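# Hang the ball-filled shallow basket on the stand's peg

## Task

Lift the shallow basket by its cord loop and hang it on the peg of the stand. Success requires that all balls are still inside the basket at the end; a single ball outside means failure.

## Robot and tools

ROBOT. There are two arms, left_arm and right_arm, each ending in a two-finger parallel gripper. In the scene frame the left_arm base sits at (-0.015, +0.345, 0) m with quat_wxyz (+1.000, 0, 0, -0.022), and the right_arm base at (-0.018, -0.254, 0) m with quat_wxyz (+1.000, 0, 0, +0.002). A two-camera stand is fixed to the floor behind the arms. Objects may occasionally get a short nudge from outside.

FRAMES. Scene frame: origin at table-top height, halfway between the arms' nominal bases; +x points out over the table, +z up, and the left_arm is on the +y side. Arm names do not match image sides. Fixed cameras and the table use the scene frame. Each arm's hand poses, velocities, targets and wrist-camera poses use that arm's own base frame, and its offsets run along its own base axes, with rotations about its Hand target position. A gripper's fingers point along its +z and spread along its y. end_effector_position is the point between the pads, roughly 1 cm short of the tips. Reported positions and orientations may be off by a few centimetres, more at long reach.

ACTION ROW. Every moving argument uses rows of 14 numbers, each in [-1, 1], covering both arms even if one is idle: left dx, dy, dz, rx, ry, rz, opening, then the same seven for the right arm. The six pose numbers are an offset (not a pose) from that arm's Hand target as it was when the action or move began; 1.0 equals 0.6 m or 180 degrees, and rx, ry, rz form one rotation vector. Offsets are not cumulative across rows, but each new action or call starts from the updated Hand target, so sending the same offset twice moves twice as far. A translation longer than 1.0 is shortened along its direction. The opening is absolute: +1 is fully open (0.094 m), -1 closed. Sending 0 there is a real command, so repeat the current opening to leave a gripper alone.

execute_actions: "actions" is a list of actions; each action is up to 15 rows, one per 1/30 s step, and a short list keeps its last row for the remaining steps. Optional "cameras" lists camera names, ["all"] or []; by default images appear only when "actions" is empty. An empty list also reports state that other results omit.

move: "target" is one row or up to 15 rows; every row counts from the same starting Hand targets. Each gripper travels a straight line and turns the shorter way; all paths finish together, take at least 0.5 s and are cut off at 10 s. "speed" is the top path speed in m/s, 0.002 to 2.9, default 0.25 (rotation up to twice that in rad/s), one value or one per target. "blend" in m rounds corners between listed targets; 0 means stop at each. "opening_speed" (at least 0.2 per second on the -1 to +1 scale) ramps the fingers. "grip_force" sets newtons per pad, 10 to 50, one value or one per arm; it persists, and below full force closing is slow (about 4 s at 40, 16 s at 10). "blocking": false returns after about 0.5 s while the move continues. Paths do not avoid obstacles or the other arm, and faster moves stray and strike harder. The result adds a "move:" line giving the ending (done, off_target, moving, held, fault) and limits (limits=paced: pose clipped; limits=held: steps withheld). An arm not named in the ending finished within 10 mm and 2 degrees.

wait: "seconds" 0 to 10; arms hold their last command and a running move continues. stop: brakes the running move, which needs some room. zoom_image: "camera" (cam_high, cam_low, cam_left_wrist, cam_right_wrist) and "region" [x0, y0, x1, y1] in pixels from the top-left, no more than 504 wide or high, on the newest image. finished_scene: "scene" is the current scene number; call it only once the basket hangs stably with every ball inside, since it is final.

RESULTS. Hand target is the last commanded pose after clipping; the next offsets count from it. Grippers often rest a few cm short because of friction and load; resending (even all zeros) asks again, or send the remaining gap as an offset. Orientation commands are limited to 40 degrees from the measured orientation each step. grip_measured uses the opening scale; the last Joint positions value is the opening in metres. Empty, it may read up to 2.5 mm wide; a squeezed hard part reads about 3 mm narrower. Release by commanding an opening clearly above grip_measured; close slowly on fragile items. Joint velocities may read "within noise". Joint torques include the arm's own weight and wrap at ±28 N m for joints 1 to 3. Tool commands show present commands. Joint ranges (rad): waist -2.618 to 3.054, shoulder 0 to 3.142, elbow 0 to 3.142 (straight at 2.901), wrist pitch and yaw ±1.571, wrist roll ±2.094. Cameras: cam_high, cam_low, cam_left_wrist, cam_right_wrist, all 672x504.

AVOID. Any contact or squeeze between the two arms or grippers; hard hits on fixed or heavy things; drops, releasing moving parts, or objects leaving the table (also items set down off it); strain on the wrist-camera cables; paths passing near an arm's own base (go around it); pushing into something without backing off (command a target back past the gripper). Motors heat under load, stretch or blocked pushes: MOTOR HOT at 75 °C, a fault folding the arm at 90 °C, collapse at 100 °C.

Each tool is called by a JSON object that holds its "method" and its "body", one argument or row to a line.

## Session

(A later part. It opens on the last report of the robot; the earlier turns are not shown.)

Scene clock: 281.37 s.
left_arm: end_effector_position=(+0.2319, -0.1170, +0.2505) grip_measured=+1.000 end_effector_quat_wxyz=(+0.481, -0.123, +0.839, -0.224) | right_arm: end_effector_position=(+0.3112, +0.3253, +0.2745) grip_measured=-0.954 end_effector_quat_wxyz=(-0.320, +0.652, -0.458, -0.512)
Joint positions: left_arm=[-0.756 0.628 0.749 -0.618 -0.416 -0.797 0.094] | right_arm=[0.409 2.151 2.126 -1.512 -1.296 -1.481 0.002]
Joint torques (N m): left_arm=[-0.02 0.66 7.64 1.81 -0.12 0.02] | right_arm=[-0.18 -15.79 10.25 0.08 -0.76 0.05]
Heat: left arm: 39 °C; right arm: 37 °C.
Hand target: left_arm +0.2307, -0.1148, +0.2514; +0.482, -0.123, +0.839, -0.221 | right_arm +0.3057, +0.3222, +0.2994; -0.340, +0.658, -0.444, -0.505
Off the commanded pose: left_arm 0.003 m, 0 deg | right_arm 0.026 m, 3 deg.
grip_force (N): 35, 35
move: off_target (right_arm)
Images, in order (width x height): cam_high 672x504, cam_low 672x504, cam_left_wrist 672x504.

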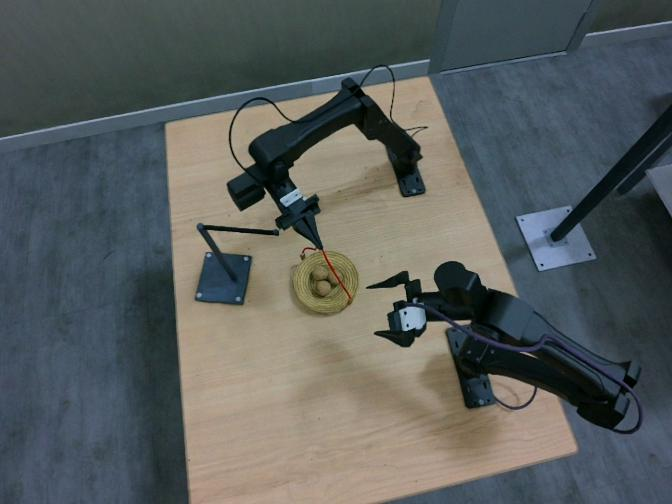

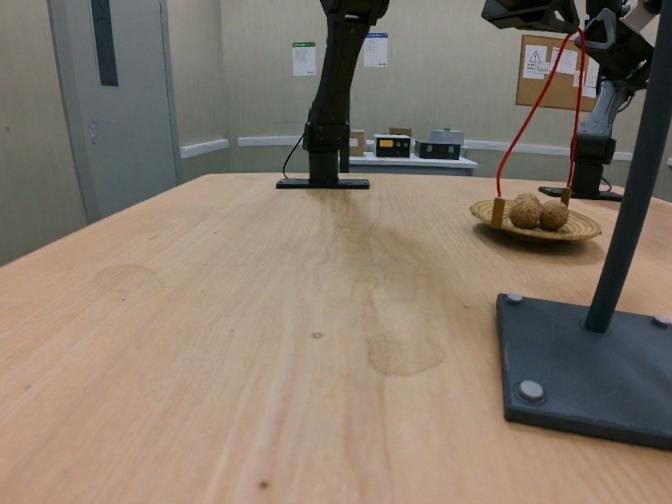

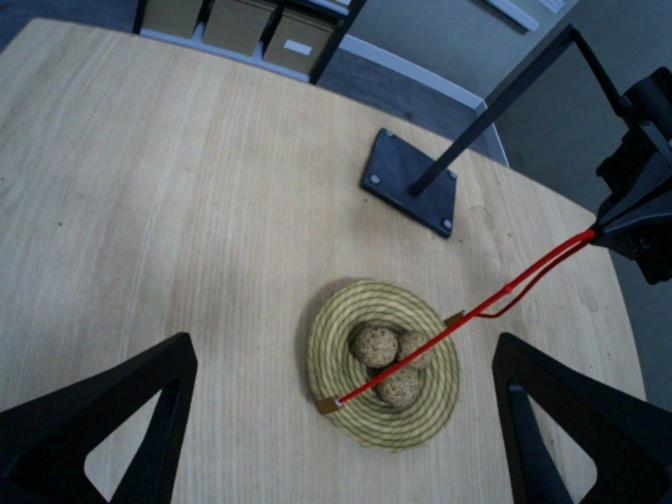

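{"method": "move", "body": {
  "target": [0,0,0,0,0,0,1, -0.012,0.0,0.025,0,0,0,-1],
  "cameras": ["cam_high","cam_low","cam_left_wrist"],
  "speed": 0.03
}}

{"method": "zoom_image", "body": {
  "camera": "cam_low",
  "region": [400, 20, 640, 260]
}}

{"method": "zoom_image", "body": {
  "camera": "cam_left_wrist",
  "region": [300, 200, 672, 504]
}}

Scene clock: 289.53 s.
left_arm: end_effector_position=(+0.2319, -0.1170, +0.2505) grip_measured=+1.000 end_effector_quat_wxyz=(+0.481, -0.123, +0.839, -0.224) | right_arm: end_effector_position=(+0.3084, +0.3231, +0.2814) grip_measured=-0.955 end_effector_quat_wxyz=(-0.314, +0.653, -0.467, -0.507)
Joint positions: left_arm=[-0.756 0.628 0.749 -0.618 -0.416 -0.797 0.094] | right_arm=[0.409 2.139 2.149 -1.537 -1.278 -1.459 0.002]
Joint torques (N m): left_arm=[-0.02 0.66 7.64 1.8 -0.12 0.02] | right_arm=[0.32 -16.51 10.62 0.1 -0.97 0.06]
Heat: left arm: 39 °C; right arm: 37 °C.
Hand target: left_arm +0.2307, -0.1148, +0.2514; +0.482, -0.123, +0.839, -0.221 | right_arm +0.2985, +0.3222, +0.3145; -0.340, +0.657, -0.444, -0.505
Off the commanded pose: left_arm 0.003 m, 0 deg | right_arm 0.034 m, 4 deg.
grip_force (N): 35, 35
move: off_target (right_arm)
Images, in order (width x height): cam_high 672x504, cam_low 672x504, cam_left_wrist 672x504.

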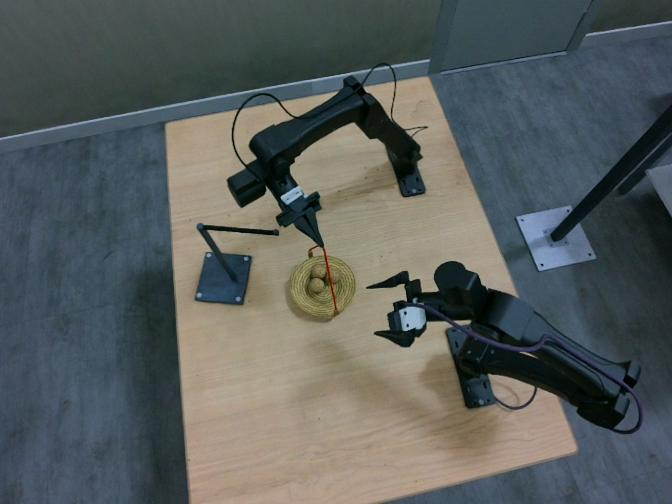

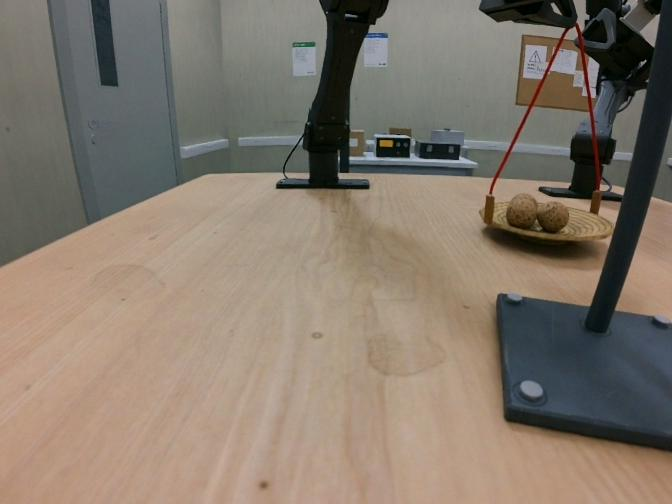

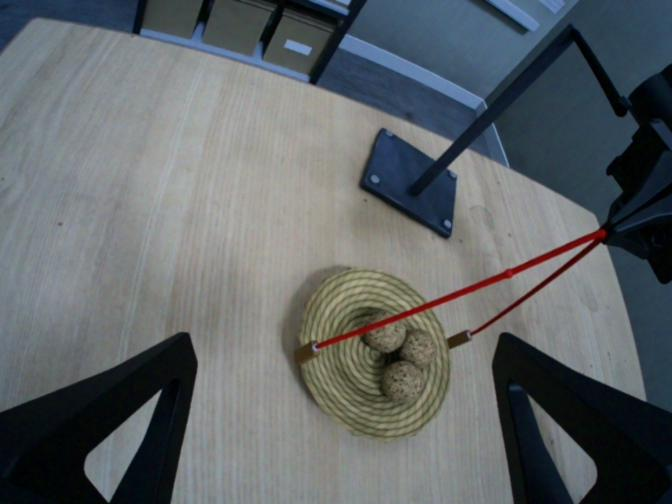

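Scaled by 2.100 from the camera's 672x504 image, which has a finer 960x720 frame.

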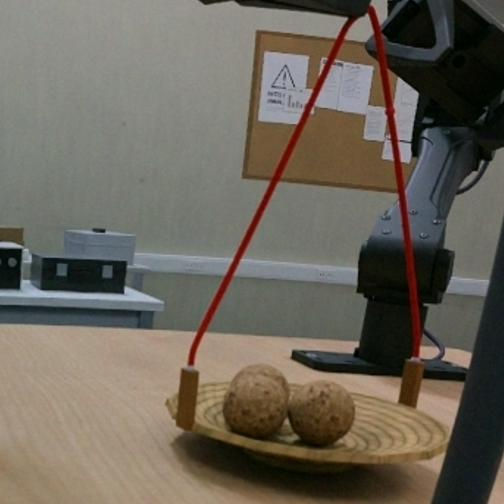

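Scaled by 1.355 from the camera's 672x504 image, which has a finer 960x720 frame.

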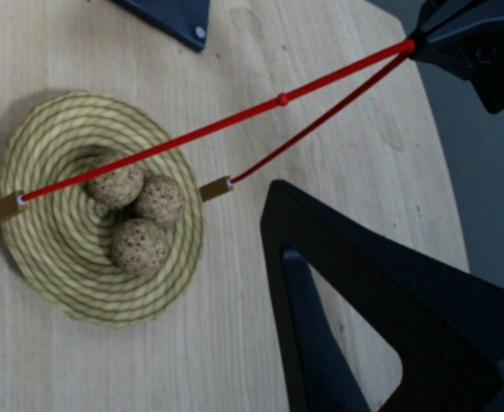

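{"method": "move", "body": {
  "target": [0,0,0,0,0,0,1, 0.008,0.0,0.03,0,0,0,-1],
  "cameras": ["all"],
  "speed": 0.03
}}

{"method": "zoom_image", "body": {
  "camera": "cam_low",
  "region": [420, 100, 660, 260]
}}

{"method": "zoom_image", "body": {
  "camera": "cam_left_wrist",
  "region": [250, 200, 500, 450]
}}

{"method": "zoom_image", "body": {
  "camera": "cam_high",
  "region": [260, 200, 420, 340]
}}

Scene clock: 299.60 s.
left_arm: end_effector_position=(+0.2319, -0.1170, +0.2505) grip_measured=+1.000 end_effector_quat_wxyz=(+0.481, -0.123, +0.839, -0.224) | right_arm: end_effector_position=(+0.3103, +0.3236, +0.3054) grip_measured=-0.955 end_effector_quat_wxyz=(-0.325, +0.654, -0.467, -0.498)
Joint positions: left_arm=[-0.756 0.628 0.749 -0.618 -0.416 -0.797 0.094] | right_arm=[0.409 2.139 2.249 -1.561 -1.273 -1.404 0.002]
Joint torques (N m): left_arm=[-0.02 0.68 7.64 1.81 -0.13 0.03] | right_arm=[-0.05 -14.8 10.54 0.21 -1.04 0.07]
Heat: left arm: 39 °C; right arm: 39 °C.
Hand target: left_arm +0.2307, -0.1148, +0.2514; +0.482, -0.123, +0.839, -0.221 | right_arm +0.3033, +0.3222, +0.3324; -0.340, +0.658, -0.444, -0.505
Off the commanded pose: left_arm 0.003 m, 0 deg | right_arm 0.028 m, 3 deg.
joint sent to its limit (right arm) — joint 4 (wrist pitch), lower limit. The joint targets still meet the commanded pose.
grip_force (N): 35, 35
move: off_target (right_arm)

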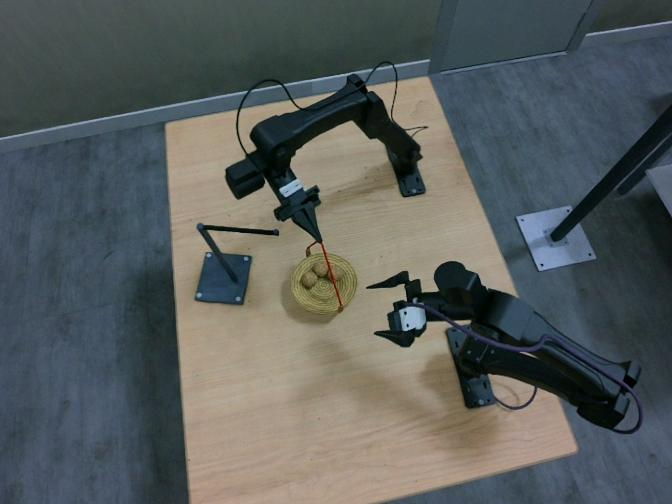

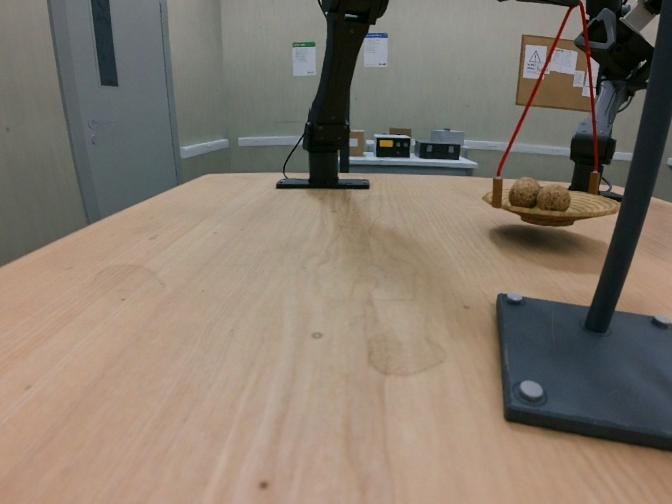

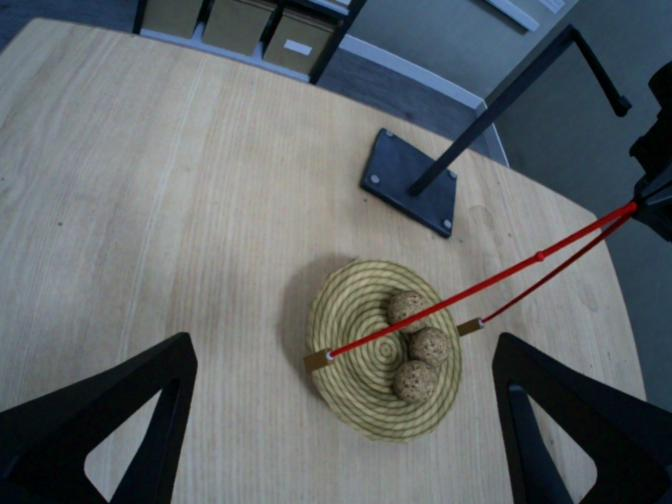

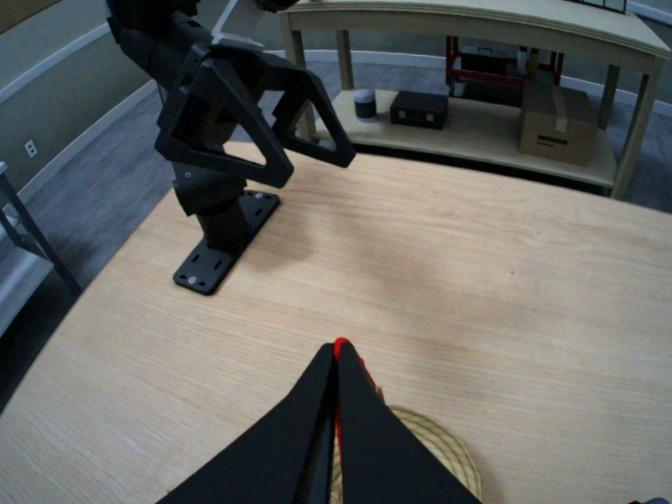

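Scaled by 2.100 from the camera's 672x504 image, which has a finer 960x720 frame.

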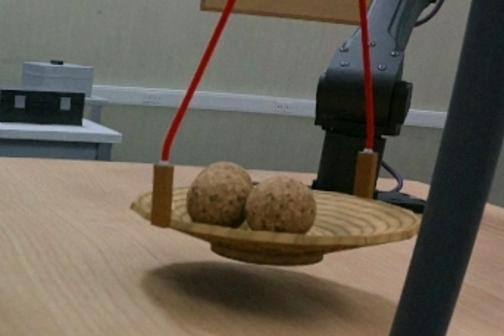

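Scaled by 2.016 from the camera's 672x504 image, which has a finer 960x720 frame.

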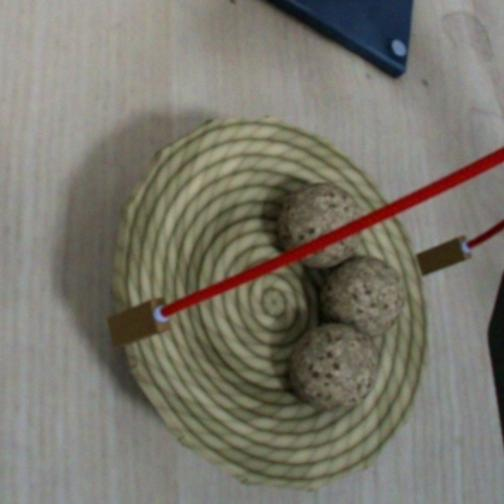

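Scaled by 3.150 from the camera's 672x504 image, which has a finer 960x720 frame.

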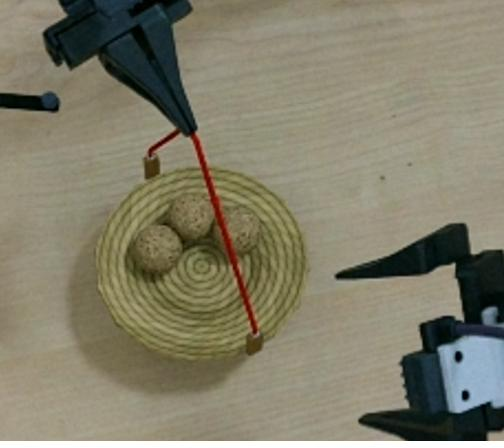

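{"method": "move", "body": {
  "target": [0,0,0,0,0,0,1, 0.0,0.0,-0.095,0,0,0,-1],
  "cameras": ["all"],
  "speed": 0.025
}}

{"method": "zoom_image", "body": {
  "camera": "cam_low",
  "region": [400, 20, 640, 260]
}}

{"method": "zoom_image", "body": {
  "camera": "cam_left_wrist",
  "region": [280, 200, 672, 450]
}}

Scene clock: 309.80 s.
left_arm: end_effector_position=(+0.2319, -0.1170, +0.2505) grip_measured=+1.000 end_effector_quat_wxyz=(+0.481, -0.123, +0.839, -0.224) | right_arm: end_effector_position=(+0.3116, +0.3245, +0.2553) grip_measured=-0.955 end_effector_quat_wxyz=(-0.318, +0.656, -0.461, -0.505)
Joint positions: left_arm=[-0.756 0.628 0.749 -0.618 -0.416 -0.797 0.094] | right_arm=[0.409 2.129 2.027 -1.424 -1.279 -1.474 0.002]
Joint torques (N m): left_arm=[-0.02 0.66 7.65 1.81 -0.13 0.03] | right_arm=[-0.01 -16.62 5.89 0.29 -0.95 -0.06]
Heat: left arm: 39 °C; right arm: 39 °C.
Hand target: left_arm +0.2307, -0.1148, +0.2514; +0.482, -0.123, +0.839, -0.221 | right_arm +0.3033, +0.3222, +0.2754; -0.340, +0.657, -0.444, -0.505
Off the commanded pose: left_arm 0.003 m, 0 deg | right_arm 0.022 m, 3 deg.
grip_force (N): 35, 35
move: off_target (right_arm)

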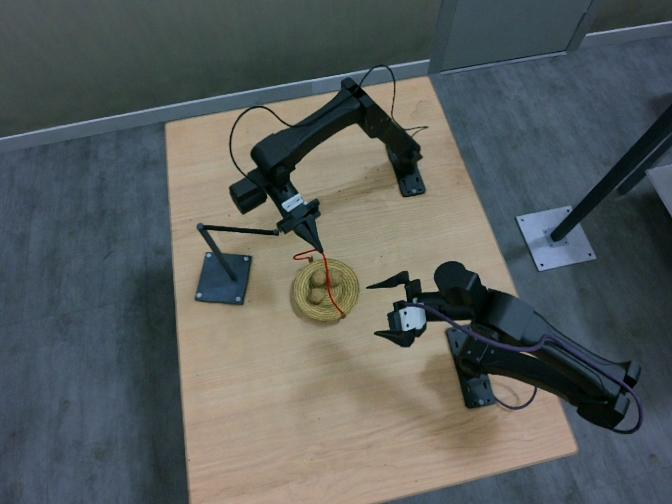

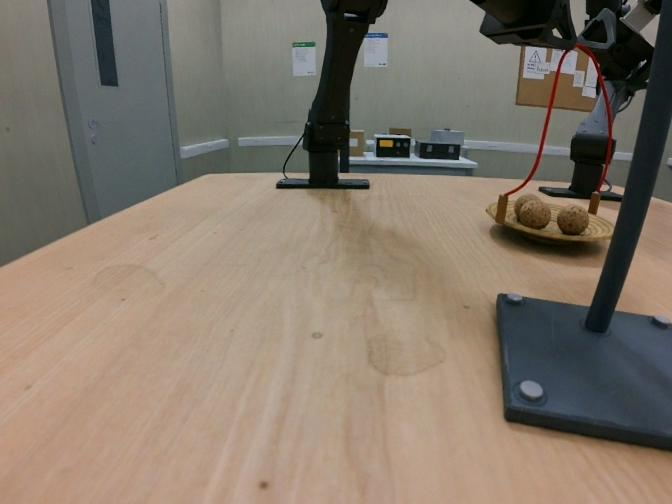

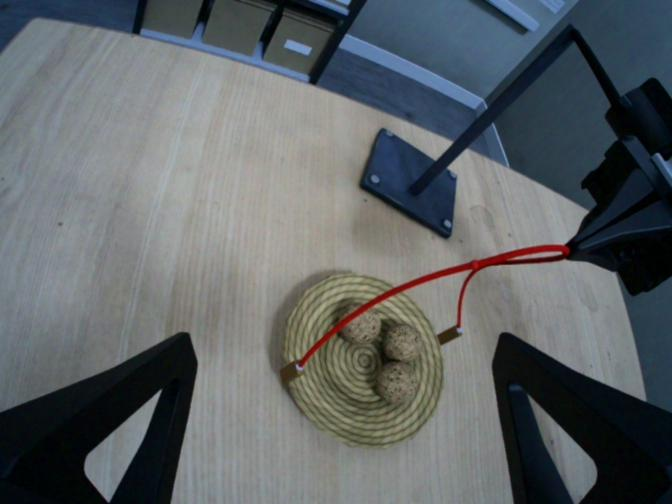

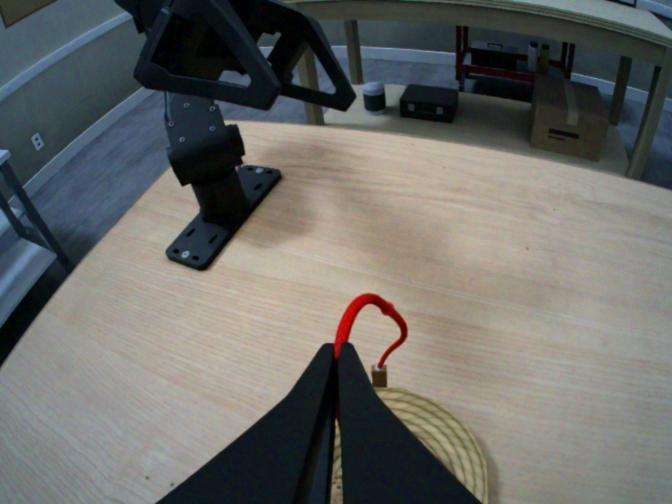

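Scaled by 2.100 from the camera's 672x504 image, which has a finer 960x720 frame.

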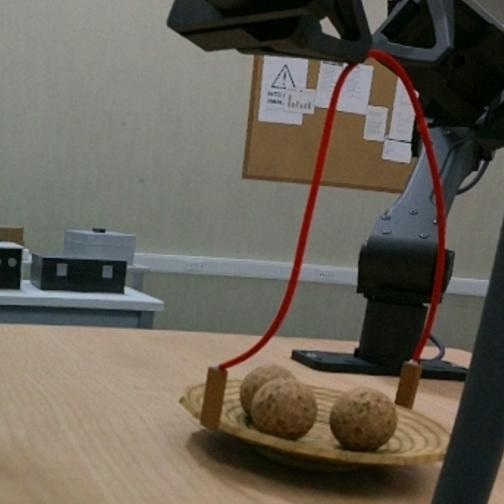

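Scaled by 1.286 from the camera's 672x504 image, which has a finer 960x720 frame.

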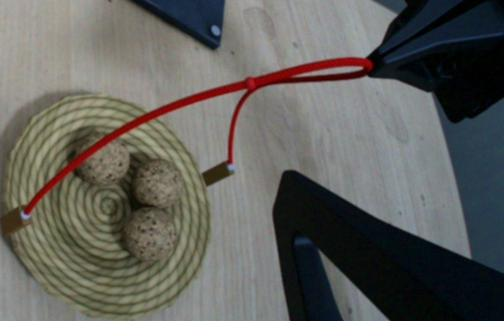

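{"method": "move", "body": {
  "target": [
    [0,0,0,0,0,0,1, -0.133,-0.057,-0.108,-0.08,-0.04,0.018,-1],
    [0,0,0,0,0,0,1, -0.235,-0.11,-0.35,-0.1755,-0.0841,0.038,-1]
  ],
  "cameras": ["all"],
  "speed": 0.1,
  "blend": [0.04,0]
}}

Scene clock: 318.70 s.
left_arm: end_effector_position=(+0.2319, -0.1170, +0.2505) grip_measured=+1.000 end_effector_quat_wxyz=(+0.481, -0.123, +0.839, -0.224) | right_arm: end_effector_position=(+0.1662, +0.2559, +0.0594) grip_measured=-0.955 end_effector_quat_wxyz=(-0.163, +0.809, -0.481, -0.295)
Joint positions: left_arm=[-0.756 0.628 0.749 -0.618 -0.416 -0.797 0.094] | right_arm=[0.608 1.66 0.957 -0.803 -0.685 -1.438 0.002]
Joint torques (N m): left_arm=[-0.01 0.68 7.64 1.8 -0.12 0.03] | right_arm=[0.38 -10.26 5.55 0.33 -0.52 0.08]
Motor temperatures (°C): left_arm=[25 26 38 39 26 22 24] | right_arm=[25 38 37 30 29 26 27]
Heat: left arm: 39 °C; right arm: 38 °C.
Hand target: left_arm +0.2307, -0.1148, +0.2514; +0.482, -0.123, +0.839, -0.221 | right_arm +0.1623, +0.2562, +0.0654; -0.173, +0.810, -0.477, -0.294
Off the commanded pose: left_arm 0.003 m, 0 deg | right_arm 0.007 m, 1 deg.
grip_force (N): 35, 35
move: done

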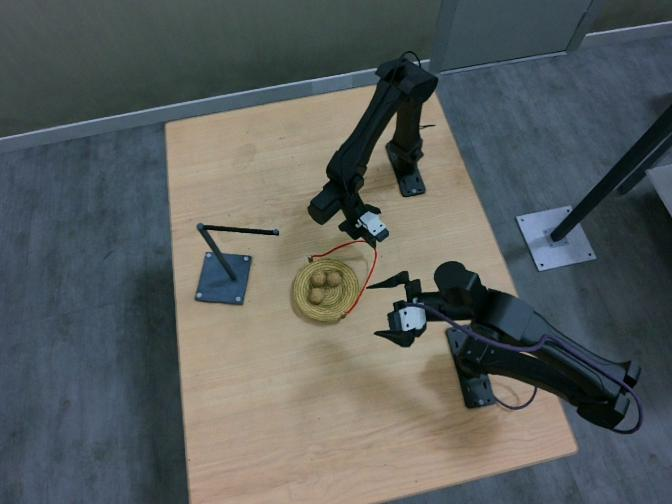

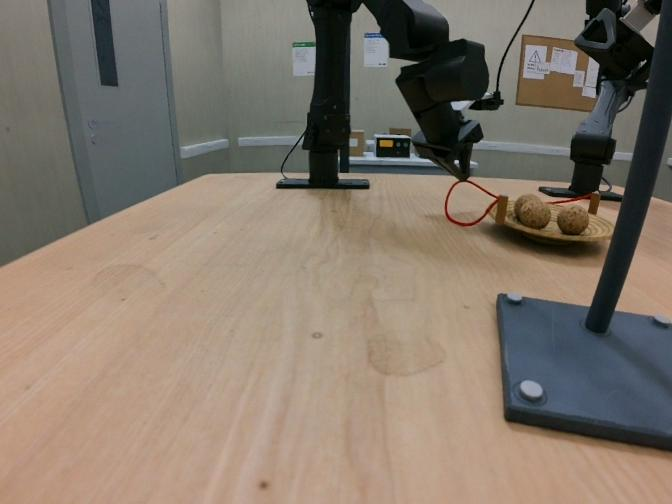

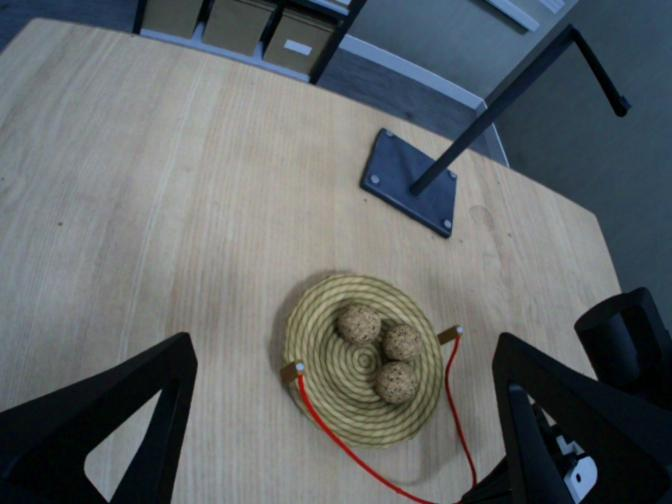

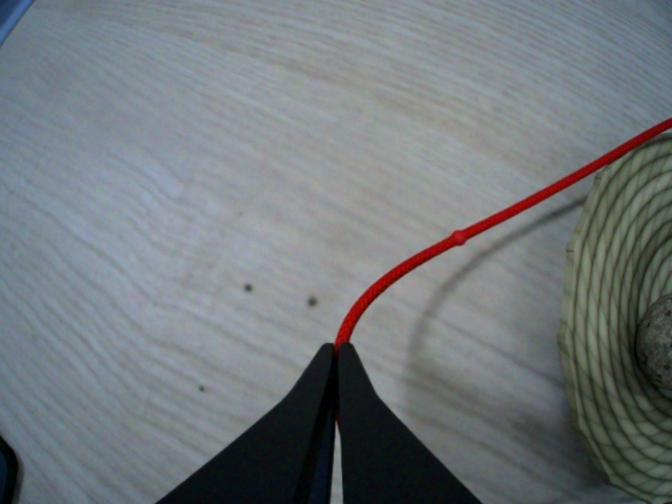

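{"method": "move", "body": {
  "target": [0,0,0,0,0,0,1, 0.0,0.0,-0.078,0,0,0,-1],
  "cameras": ["cam_right_wrist"],
  "speed": 0.05
}}

{"method": "move", "body": {
  "target": [0,0,0,0,0,0,1, 0.0,0.0,0.0,0,0,0,-0.6],
  "cameras": ["cam_right_wrist","cam_left_wrist"],
  "speed": 0.05,
  "opening_speed": 0.4
}}

Scene clock: 325.53 s.
left_arm: end_effector_position=(+0.2319, -0.1170, +0.2505) grip_measured=+1.000 end_effector_quat_wxyz=(+0.481, -0.123, +0.839, -0.224) | right_arm: end_effector_position=(+0.1699, +0.2581, +0.0279) grip_measured=-0.955 end_effector_quat_wxyz=(-0.188, +0.813, -0.472, -0.283)
Joint positions: left_arm=[-0.756 0.628 0.749 -0.618 -0.416 -0.797 0.094] | right_arm=[0.608 1.7 0.853 -0.6 -0.683 -1.437 0.002]
Joint torques (N m): left_arm=[-0.02 0.68 7.62 1.81 -0.13 0.02] | right_arm=[0.32 -5.33 5.27 0.43 -0.53 0.09]
Heat: left arm: 39 °C; right arm: 38 °C.
Hand target: left_arm +0.2307, -0.1148, +0.2514; +0.482, -0.123, +0.839, -0.221 | right_arm +0.1624, +0.2562, +0.0186; -0.174, +0.810, -0.477, -0.295
Off the commanded pose: left_arm 0.003 m, 0 deg | right_arm 0.012 m, 2 deg.
grip_force (N): 35, 35
move: off_target (right_arm)
Images, in order (width x height): cam_right_wrist 672x504.

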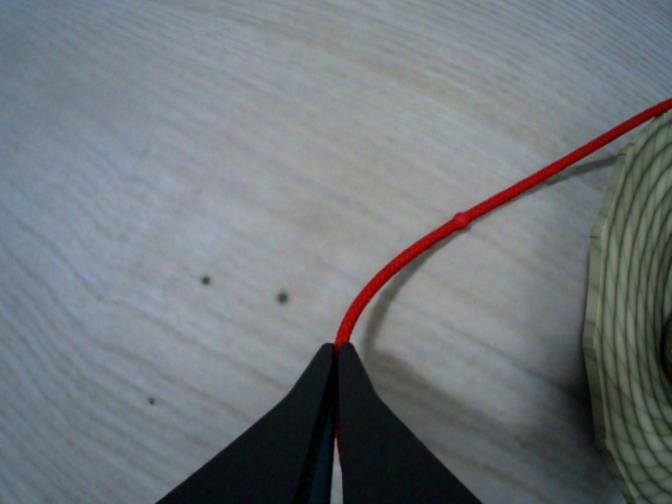

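Scene clock: 326.73 s.
left_arm: end_effector_position=(+0.2319, -0.1170, +0.2505) grip_measured=+1.000 end_effector_quat_wxyz=(+0.481, -0.123, +0.839, -0.224) | right_arm: end_effector_position=(+0.1700, +0.2582, +0.0279) grip_measured=-0.602 end_effector_quat_wxyz=(-0.188, +0.814, -0.472, -0.282)
Joint positions: left_arm=[-0.756 0.628 0.749 -0.618 -0.416 -0.797 0.094] | right_arm=[0.608 1.7 0.853 -0.599 -0.683 -1.437 0.019]
Joint torques (N m): left_arm=[0.01 0.68 7.64 1.81 -0.12 0.02] | right_arm=[0.35 -5.34 5.29 0.42 -0.53 0.09]
Heat: left arm: 39 °C; right arm: 38 °C.
Hand target: left_arm +0.2307, -0.1148, +0.2514; +0.482, -0.123, +0.839, -0.221 | right_arm +0.1624, +0.2562, +0.0186; -0.174, +0.810, -0.477, -0.294
Off the commanded pose: left_arm 0.003 m, 0 deg | right_arm 0.012 m, 2 deg.
grip_force (N): 35, 35
move: off_target (right_arm)
Images, in order (width x height): cam_left_wrist 672x504, cam_right_wrist 672x504.

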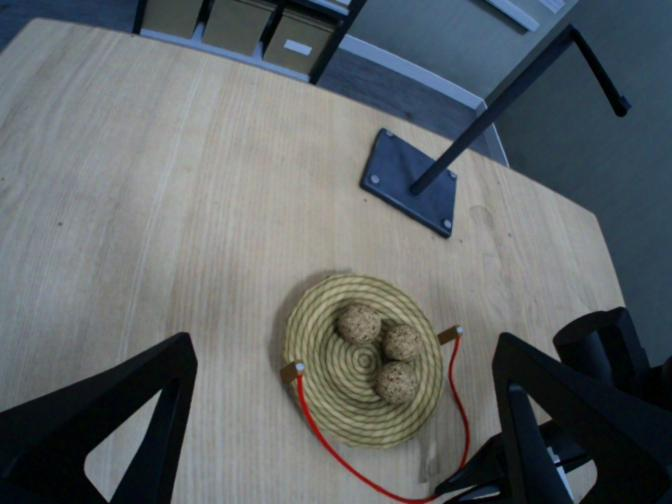

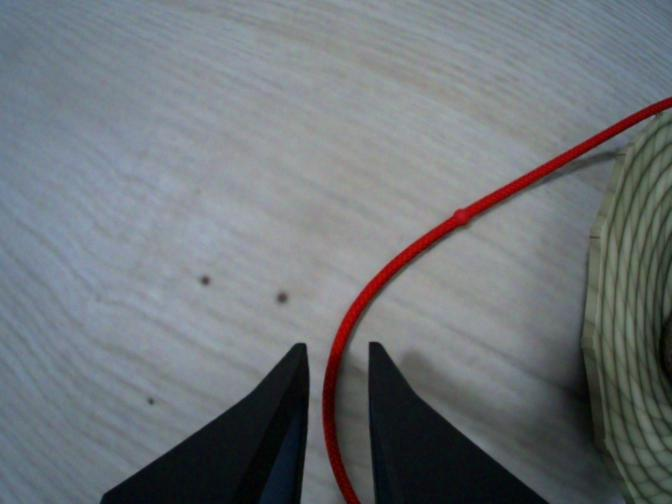

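{"method": "move", "body": {
  "target": [0,0,0,0,0,0,1, 0.0067,-0.0112,-0.025,0,0,0,-0.4],
  "cameras": ["cam_right_wrist"],
  "speed": 0.05
}}

Scene clock: 335.03 s.
left_arm: end_effector_position=(+0.2319, -0.1170, +0.2505) grip_measured=+1.000 end_effector_quat_wxyz=(+0.481, -0.123, +0.839, -0.224) | right_arm: end_effector_position=(+0.1712, +0.2529, +0.0143) grip_measured=-0.402 end_effector_quat_wxyz=(-0.183, +0.812, -0.475, -0.285)
Joint positions: left_arm=[-0.756 0.628 0.749 -0.618 -0.416 -0.797 0.094] | right_arm=[0.588 1.739 0.833 -0.567 -0.686 -1.46 0.028]
Joint torques (N m): left_arm=[-0.02 0.65 7.65 1.81 -0.13 0.03] | right_arm=[-0.39 -5.05 4.82 0.47 -0.53 -0.07]
Heat: left arm: 39 °C; right arm: 36 °C.
Hand target: left_arm +0.2307, -0.1148, +0.2514; +0.482, -0.123, +0.839, -0.221 | right_arm +0.1664, +0.2494, +0.0036; -0.173, +0.810, -0.477, -0.294
Off the commanded pose: left_arm 0.003 m, 0 deg | right_arm 0.012 m, 2 deg.
grip_force (N): 35, 35
move: off_target (right_arm)
Images, in order (width x height): cam_right_wrist 672x504.

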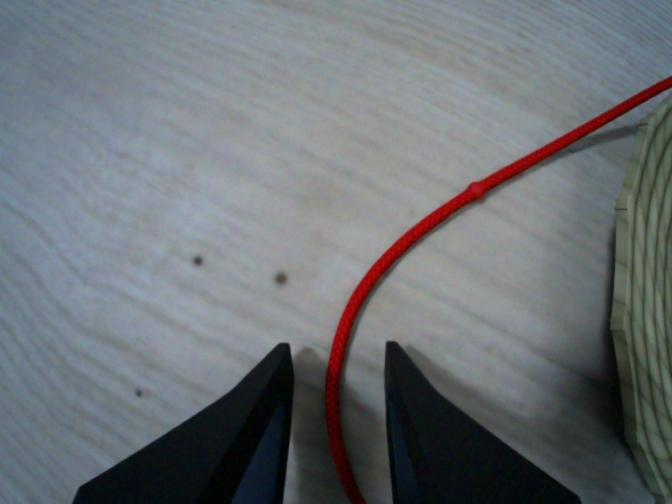

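{"method": "move", "body": {
  "target": [0,0,0,0,0,0,1, 0.0,-0.002,0.004,0,0,0,-1],
  "cameras": ["cam_right_wrist"],
  "speed": 0.03,
  "opening_speed": 0.4
}}

Scene clock: 343.73 s.
left_arm: end_effector_position=(+0.2319, -0.1170, +0.2505) grip_measured=+1.000 end_effector_quat_wxyz=(+0.481, -0.123, +0.839, -0.224) | right_arm: end_effector_position=(+0.1717, +0.2526, +0.0143) grip_measured=-0.952 end_effector_quat_wxyz=(-0.185, +0.813, -0.473, -0.285)
Joint positions: left_arm=[-0.756 0.628 0.749 -0.618 -0.416 -0.797 0.094] | right_arm=[0.587 1.739 0.833 -0.567 -0.686 -1.467 0.002]
Joint torques (N m): left_arm=[-0.02 0.66 7.65 1.81 -0.12 0.03] | right_arm=[-0.46 -5.65 5.05 0.36 -0.53 -0.04]
Heat: left arm: 39 °C; right arm: 35 °C.
Hand target: left_arm +0.2307, -0.1148, +0.2514; +0.482, -0.123, +0.839, -0.221 | right_arm +0.1663, +0.2483, +0.0060; -0.173, +0.810, -0.477, -0.294
Off the commanded pose: left_arm 0.003 m, 0 deg | right_arm 0.011 m, 2 deg.
grip_force (N): 35, 35
move: off_target (right_arm)
Images, in order (width x height): cam_right_wrist 672x504.

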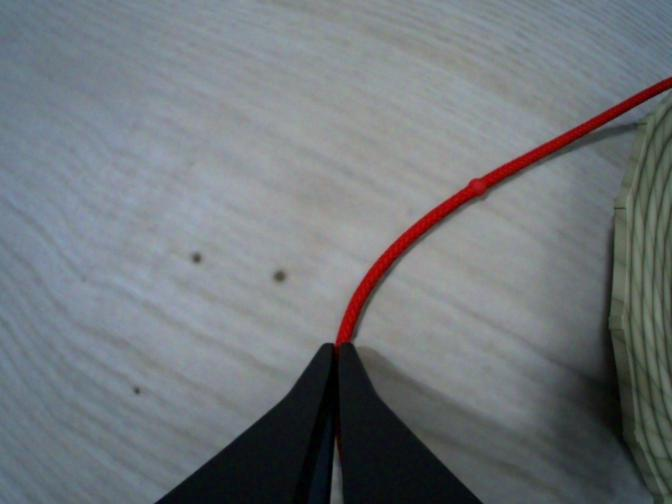

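{"method": "move", "body": {
  "target": [
    [0,0,0,0,0,0,1, 0.098,0.07,0.323,0.088,0.042,-0.019,-1],
    [0,0,0,0,0,0,1, 0.223,0.1245,0.455,0.1755,0.0841,-0.038,-1]
  ],
  "cameras": ["all"],
  "speed": 0.08,
  "blend": [0.04,0]
}}

{"method": "zoom_image", "body": {
  "camera": "cam_low",
  "region": [400, 20, 640, 260]
}}

{"method": "zoom_image", "body": {
  "camera": "cam_left_wrist",
  "region": [280, 200, 672, 450]
}}

Scene clock: 352.67 s.
left_arm: end_effector_position=(+0.2319, -0.1170, +0.2505) grip_measured=+1.000 end_effector_quat_wxyz=(+0.481, -0.123, +0.839, -0.224) | right_arm: end_effector_position=(+0.2944, +0.3206, +0.2802) grip_measured=-0.955 end_effector_quat_wxyz=(-0.344, +0.668, -0.444, -0.487)
Joint positions: left_arm=[-0.756 0.628 0.749 -0.618 -0.416 -0.797 0.094] | right_arm=[0.418 2.006 1.939 -1.344 -1.274 -1.431 0.002]
Joint torques (N m): left_arm=[-0.02 0.65 7.65 1.81 -0.12 0.03] | right_arm=[-0.35 -8.23 10.7 0.24 -1 0.04]
Heat: left arm: 39 °C; right arm: 36 °C.
Hand target: left_arm +0.2307, -0.1148, +0.2514; +0.482, -0.123, +0.839, -0.221 | right_arm +0.3002, +0.3229, +0.2791; -0.340, +0.658, -0.444, -0.505
Off the commanded pose: left_arm 0.003 m, 0 deg | right_arm 0.006 m, 2 deg.
grip_force (N): 35, 35
move: done

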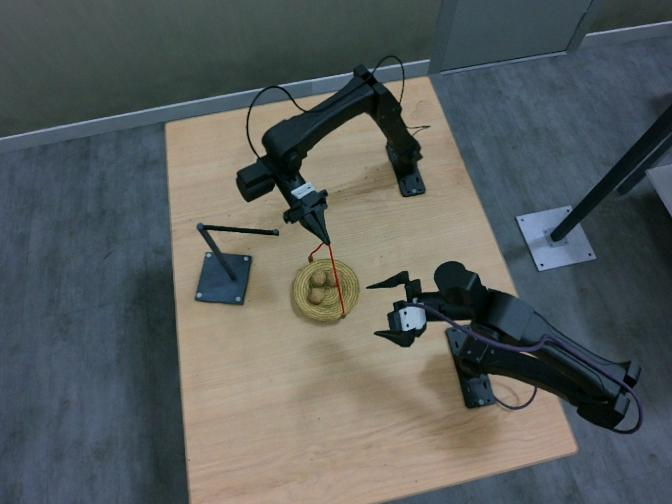

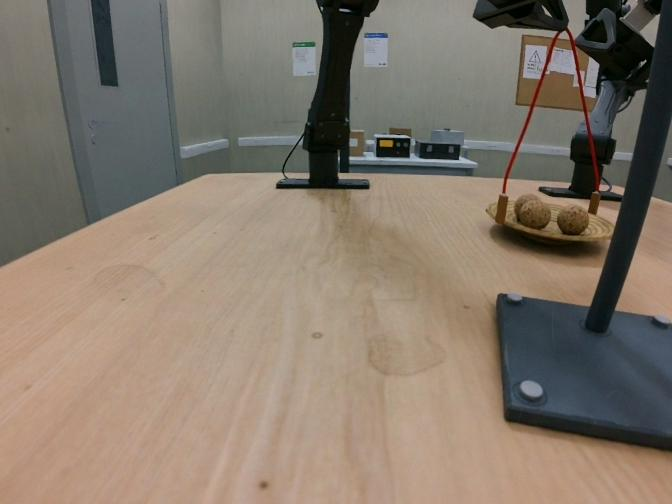

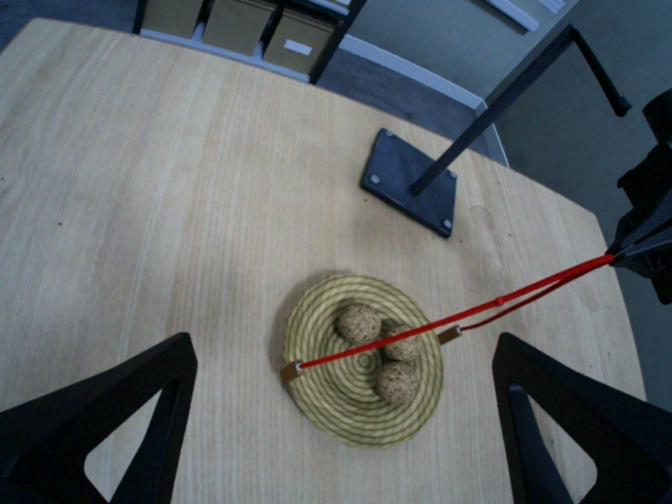

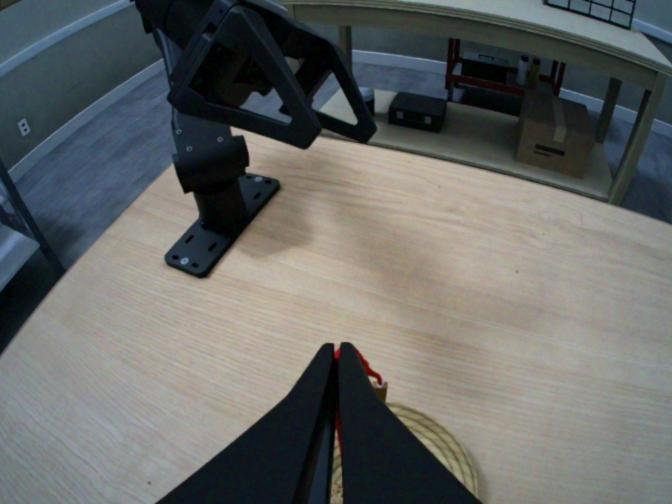

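Scaled by 2.100 from the camera's 672x504 image, which has a finer 960x720 frame.

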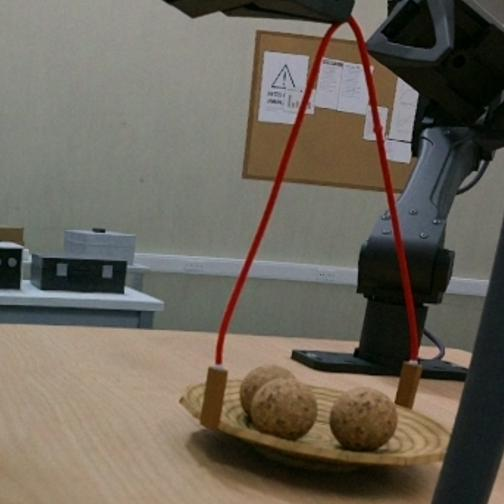

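Scaled by 1.286 from the camera's 672x504 image, which has a finer 960x720 frame.

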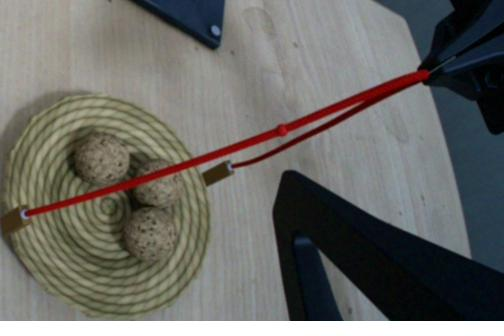

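{"method": "move", "body": {
  "target": [0,0,0,0,0,0,1, 0.008,0.038,0.0,0,0,0,-1],
  "cameras": ["cam_high","cam_low","cam_left_wrist"],
  "speed": 0.05
}}

{"method": "zoom_image", "body": {
  "camera": "cam_low",
  "region": [400, 20, 640, 260]
}}

{"method": "zoom_image", "body": {
  "camera": "cam_high",
  "region": [260, 200, 420, 340]
}}

Scene clock: 357.10 s.
left_arm: end_effector_position=(+0.2319, -0.1170, +0.2505) grip_measured=+1.000 end_effector_quat_wxyz=(+0.481, -0.123, +0.839, -0.224) | right_arm: end_effector_position=(+0.3012, +0.3405, +0.2815) grip_measured=-0.955 end_effector_quat_wxyz=(-0.341, +0.663, -0.449, -0.493)
Joint positions: left_arm=[-0.756 0.628 0.749 -0.618 -0.416 -0.797 0.094] | right_arm=[0.455 2.035 1.973 -1.23 -1.274 -1.288 0.002]
Joint torques (N m): left_arm=[-0.01 0.66 7.62 1.81 -0.12 0.02] | right_arm=[0.31 -9.1 10.09 0.59 -0.89 0.06]
Heat: left arm: 40 °C; right arm: 37 °C.
Hand target: left_arm +0.2307, -0.1148, +0.2514; +0.482, -0.123, +0.839, -0.221 | right_arm +0.3050, +0.3457, +0.2790; -0.340, +0.657, -0.444, -0.505
Off the commanded pose: left_arm 0.003 m, 0 deg | right_arm 0.007 m, 2 deg.
grip_force (N): 35, 35
move: done
Images, in order (width x height): cam_high 672x504, cam_low 672x504, cam_left_wrist 672x504.

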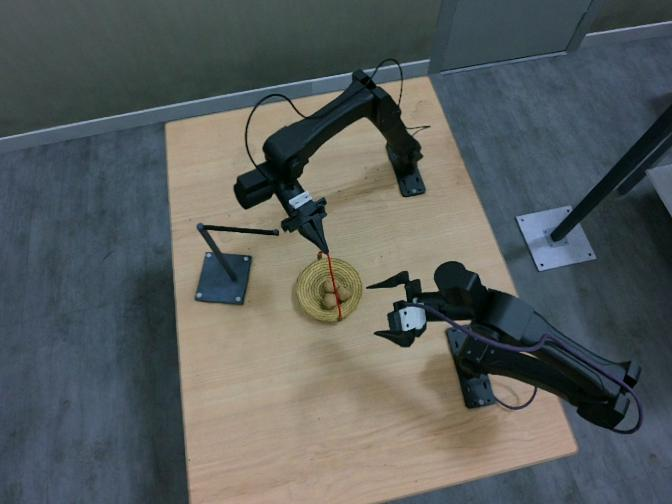

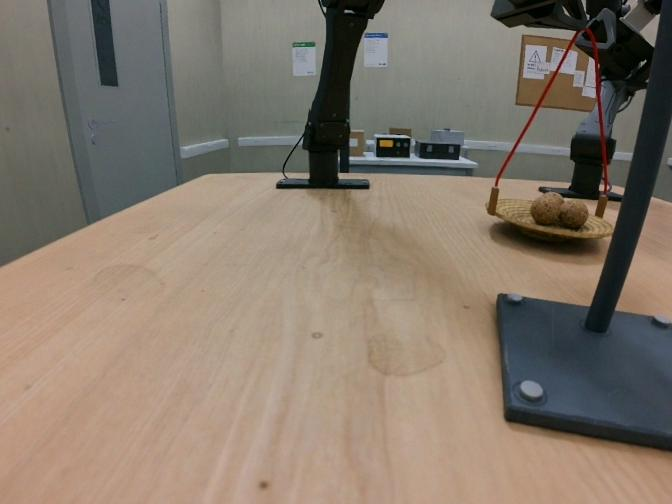

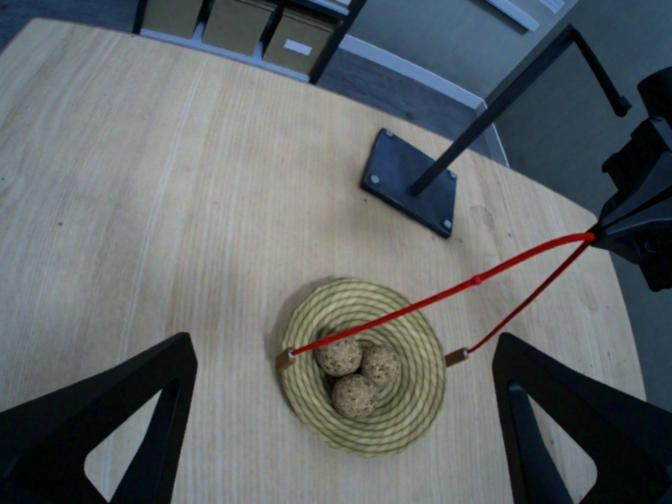

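Scaled by 2.100 from the camera's 672x504 image, which has a finer 960x720 frame.

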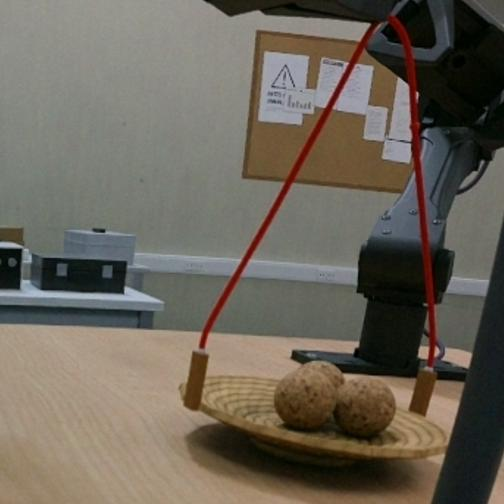

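Scaled by 3.150 from the camera's 672x504 image, which has a finer 960x720 frame.

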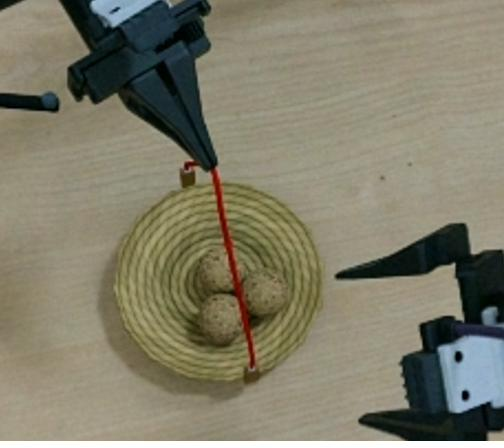

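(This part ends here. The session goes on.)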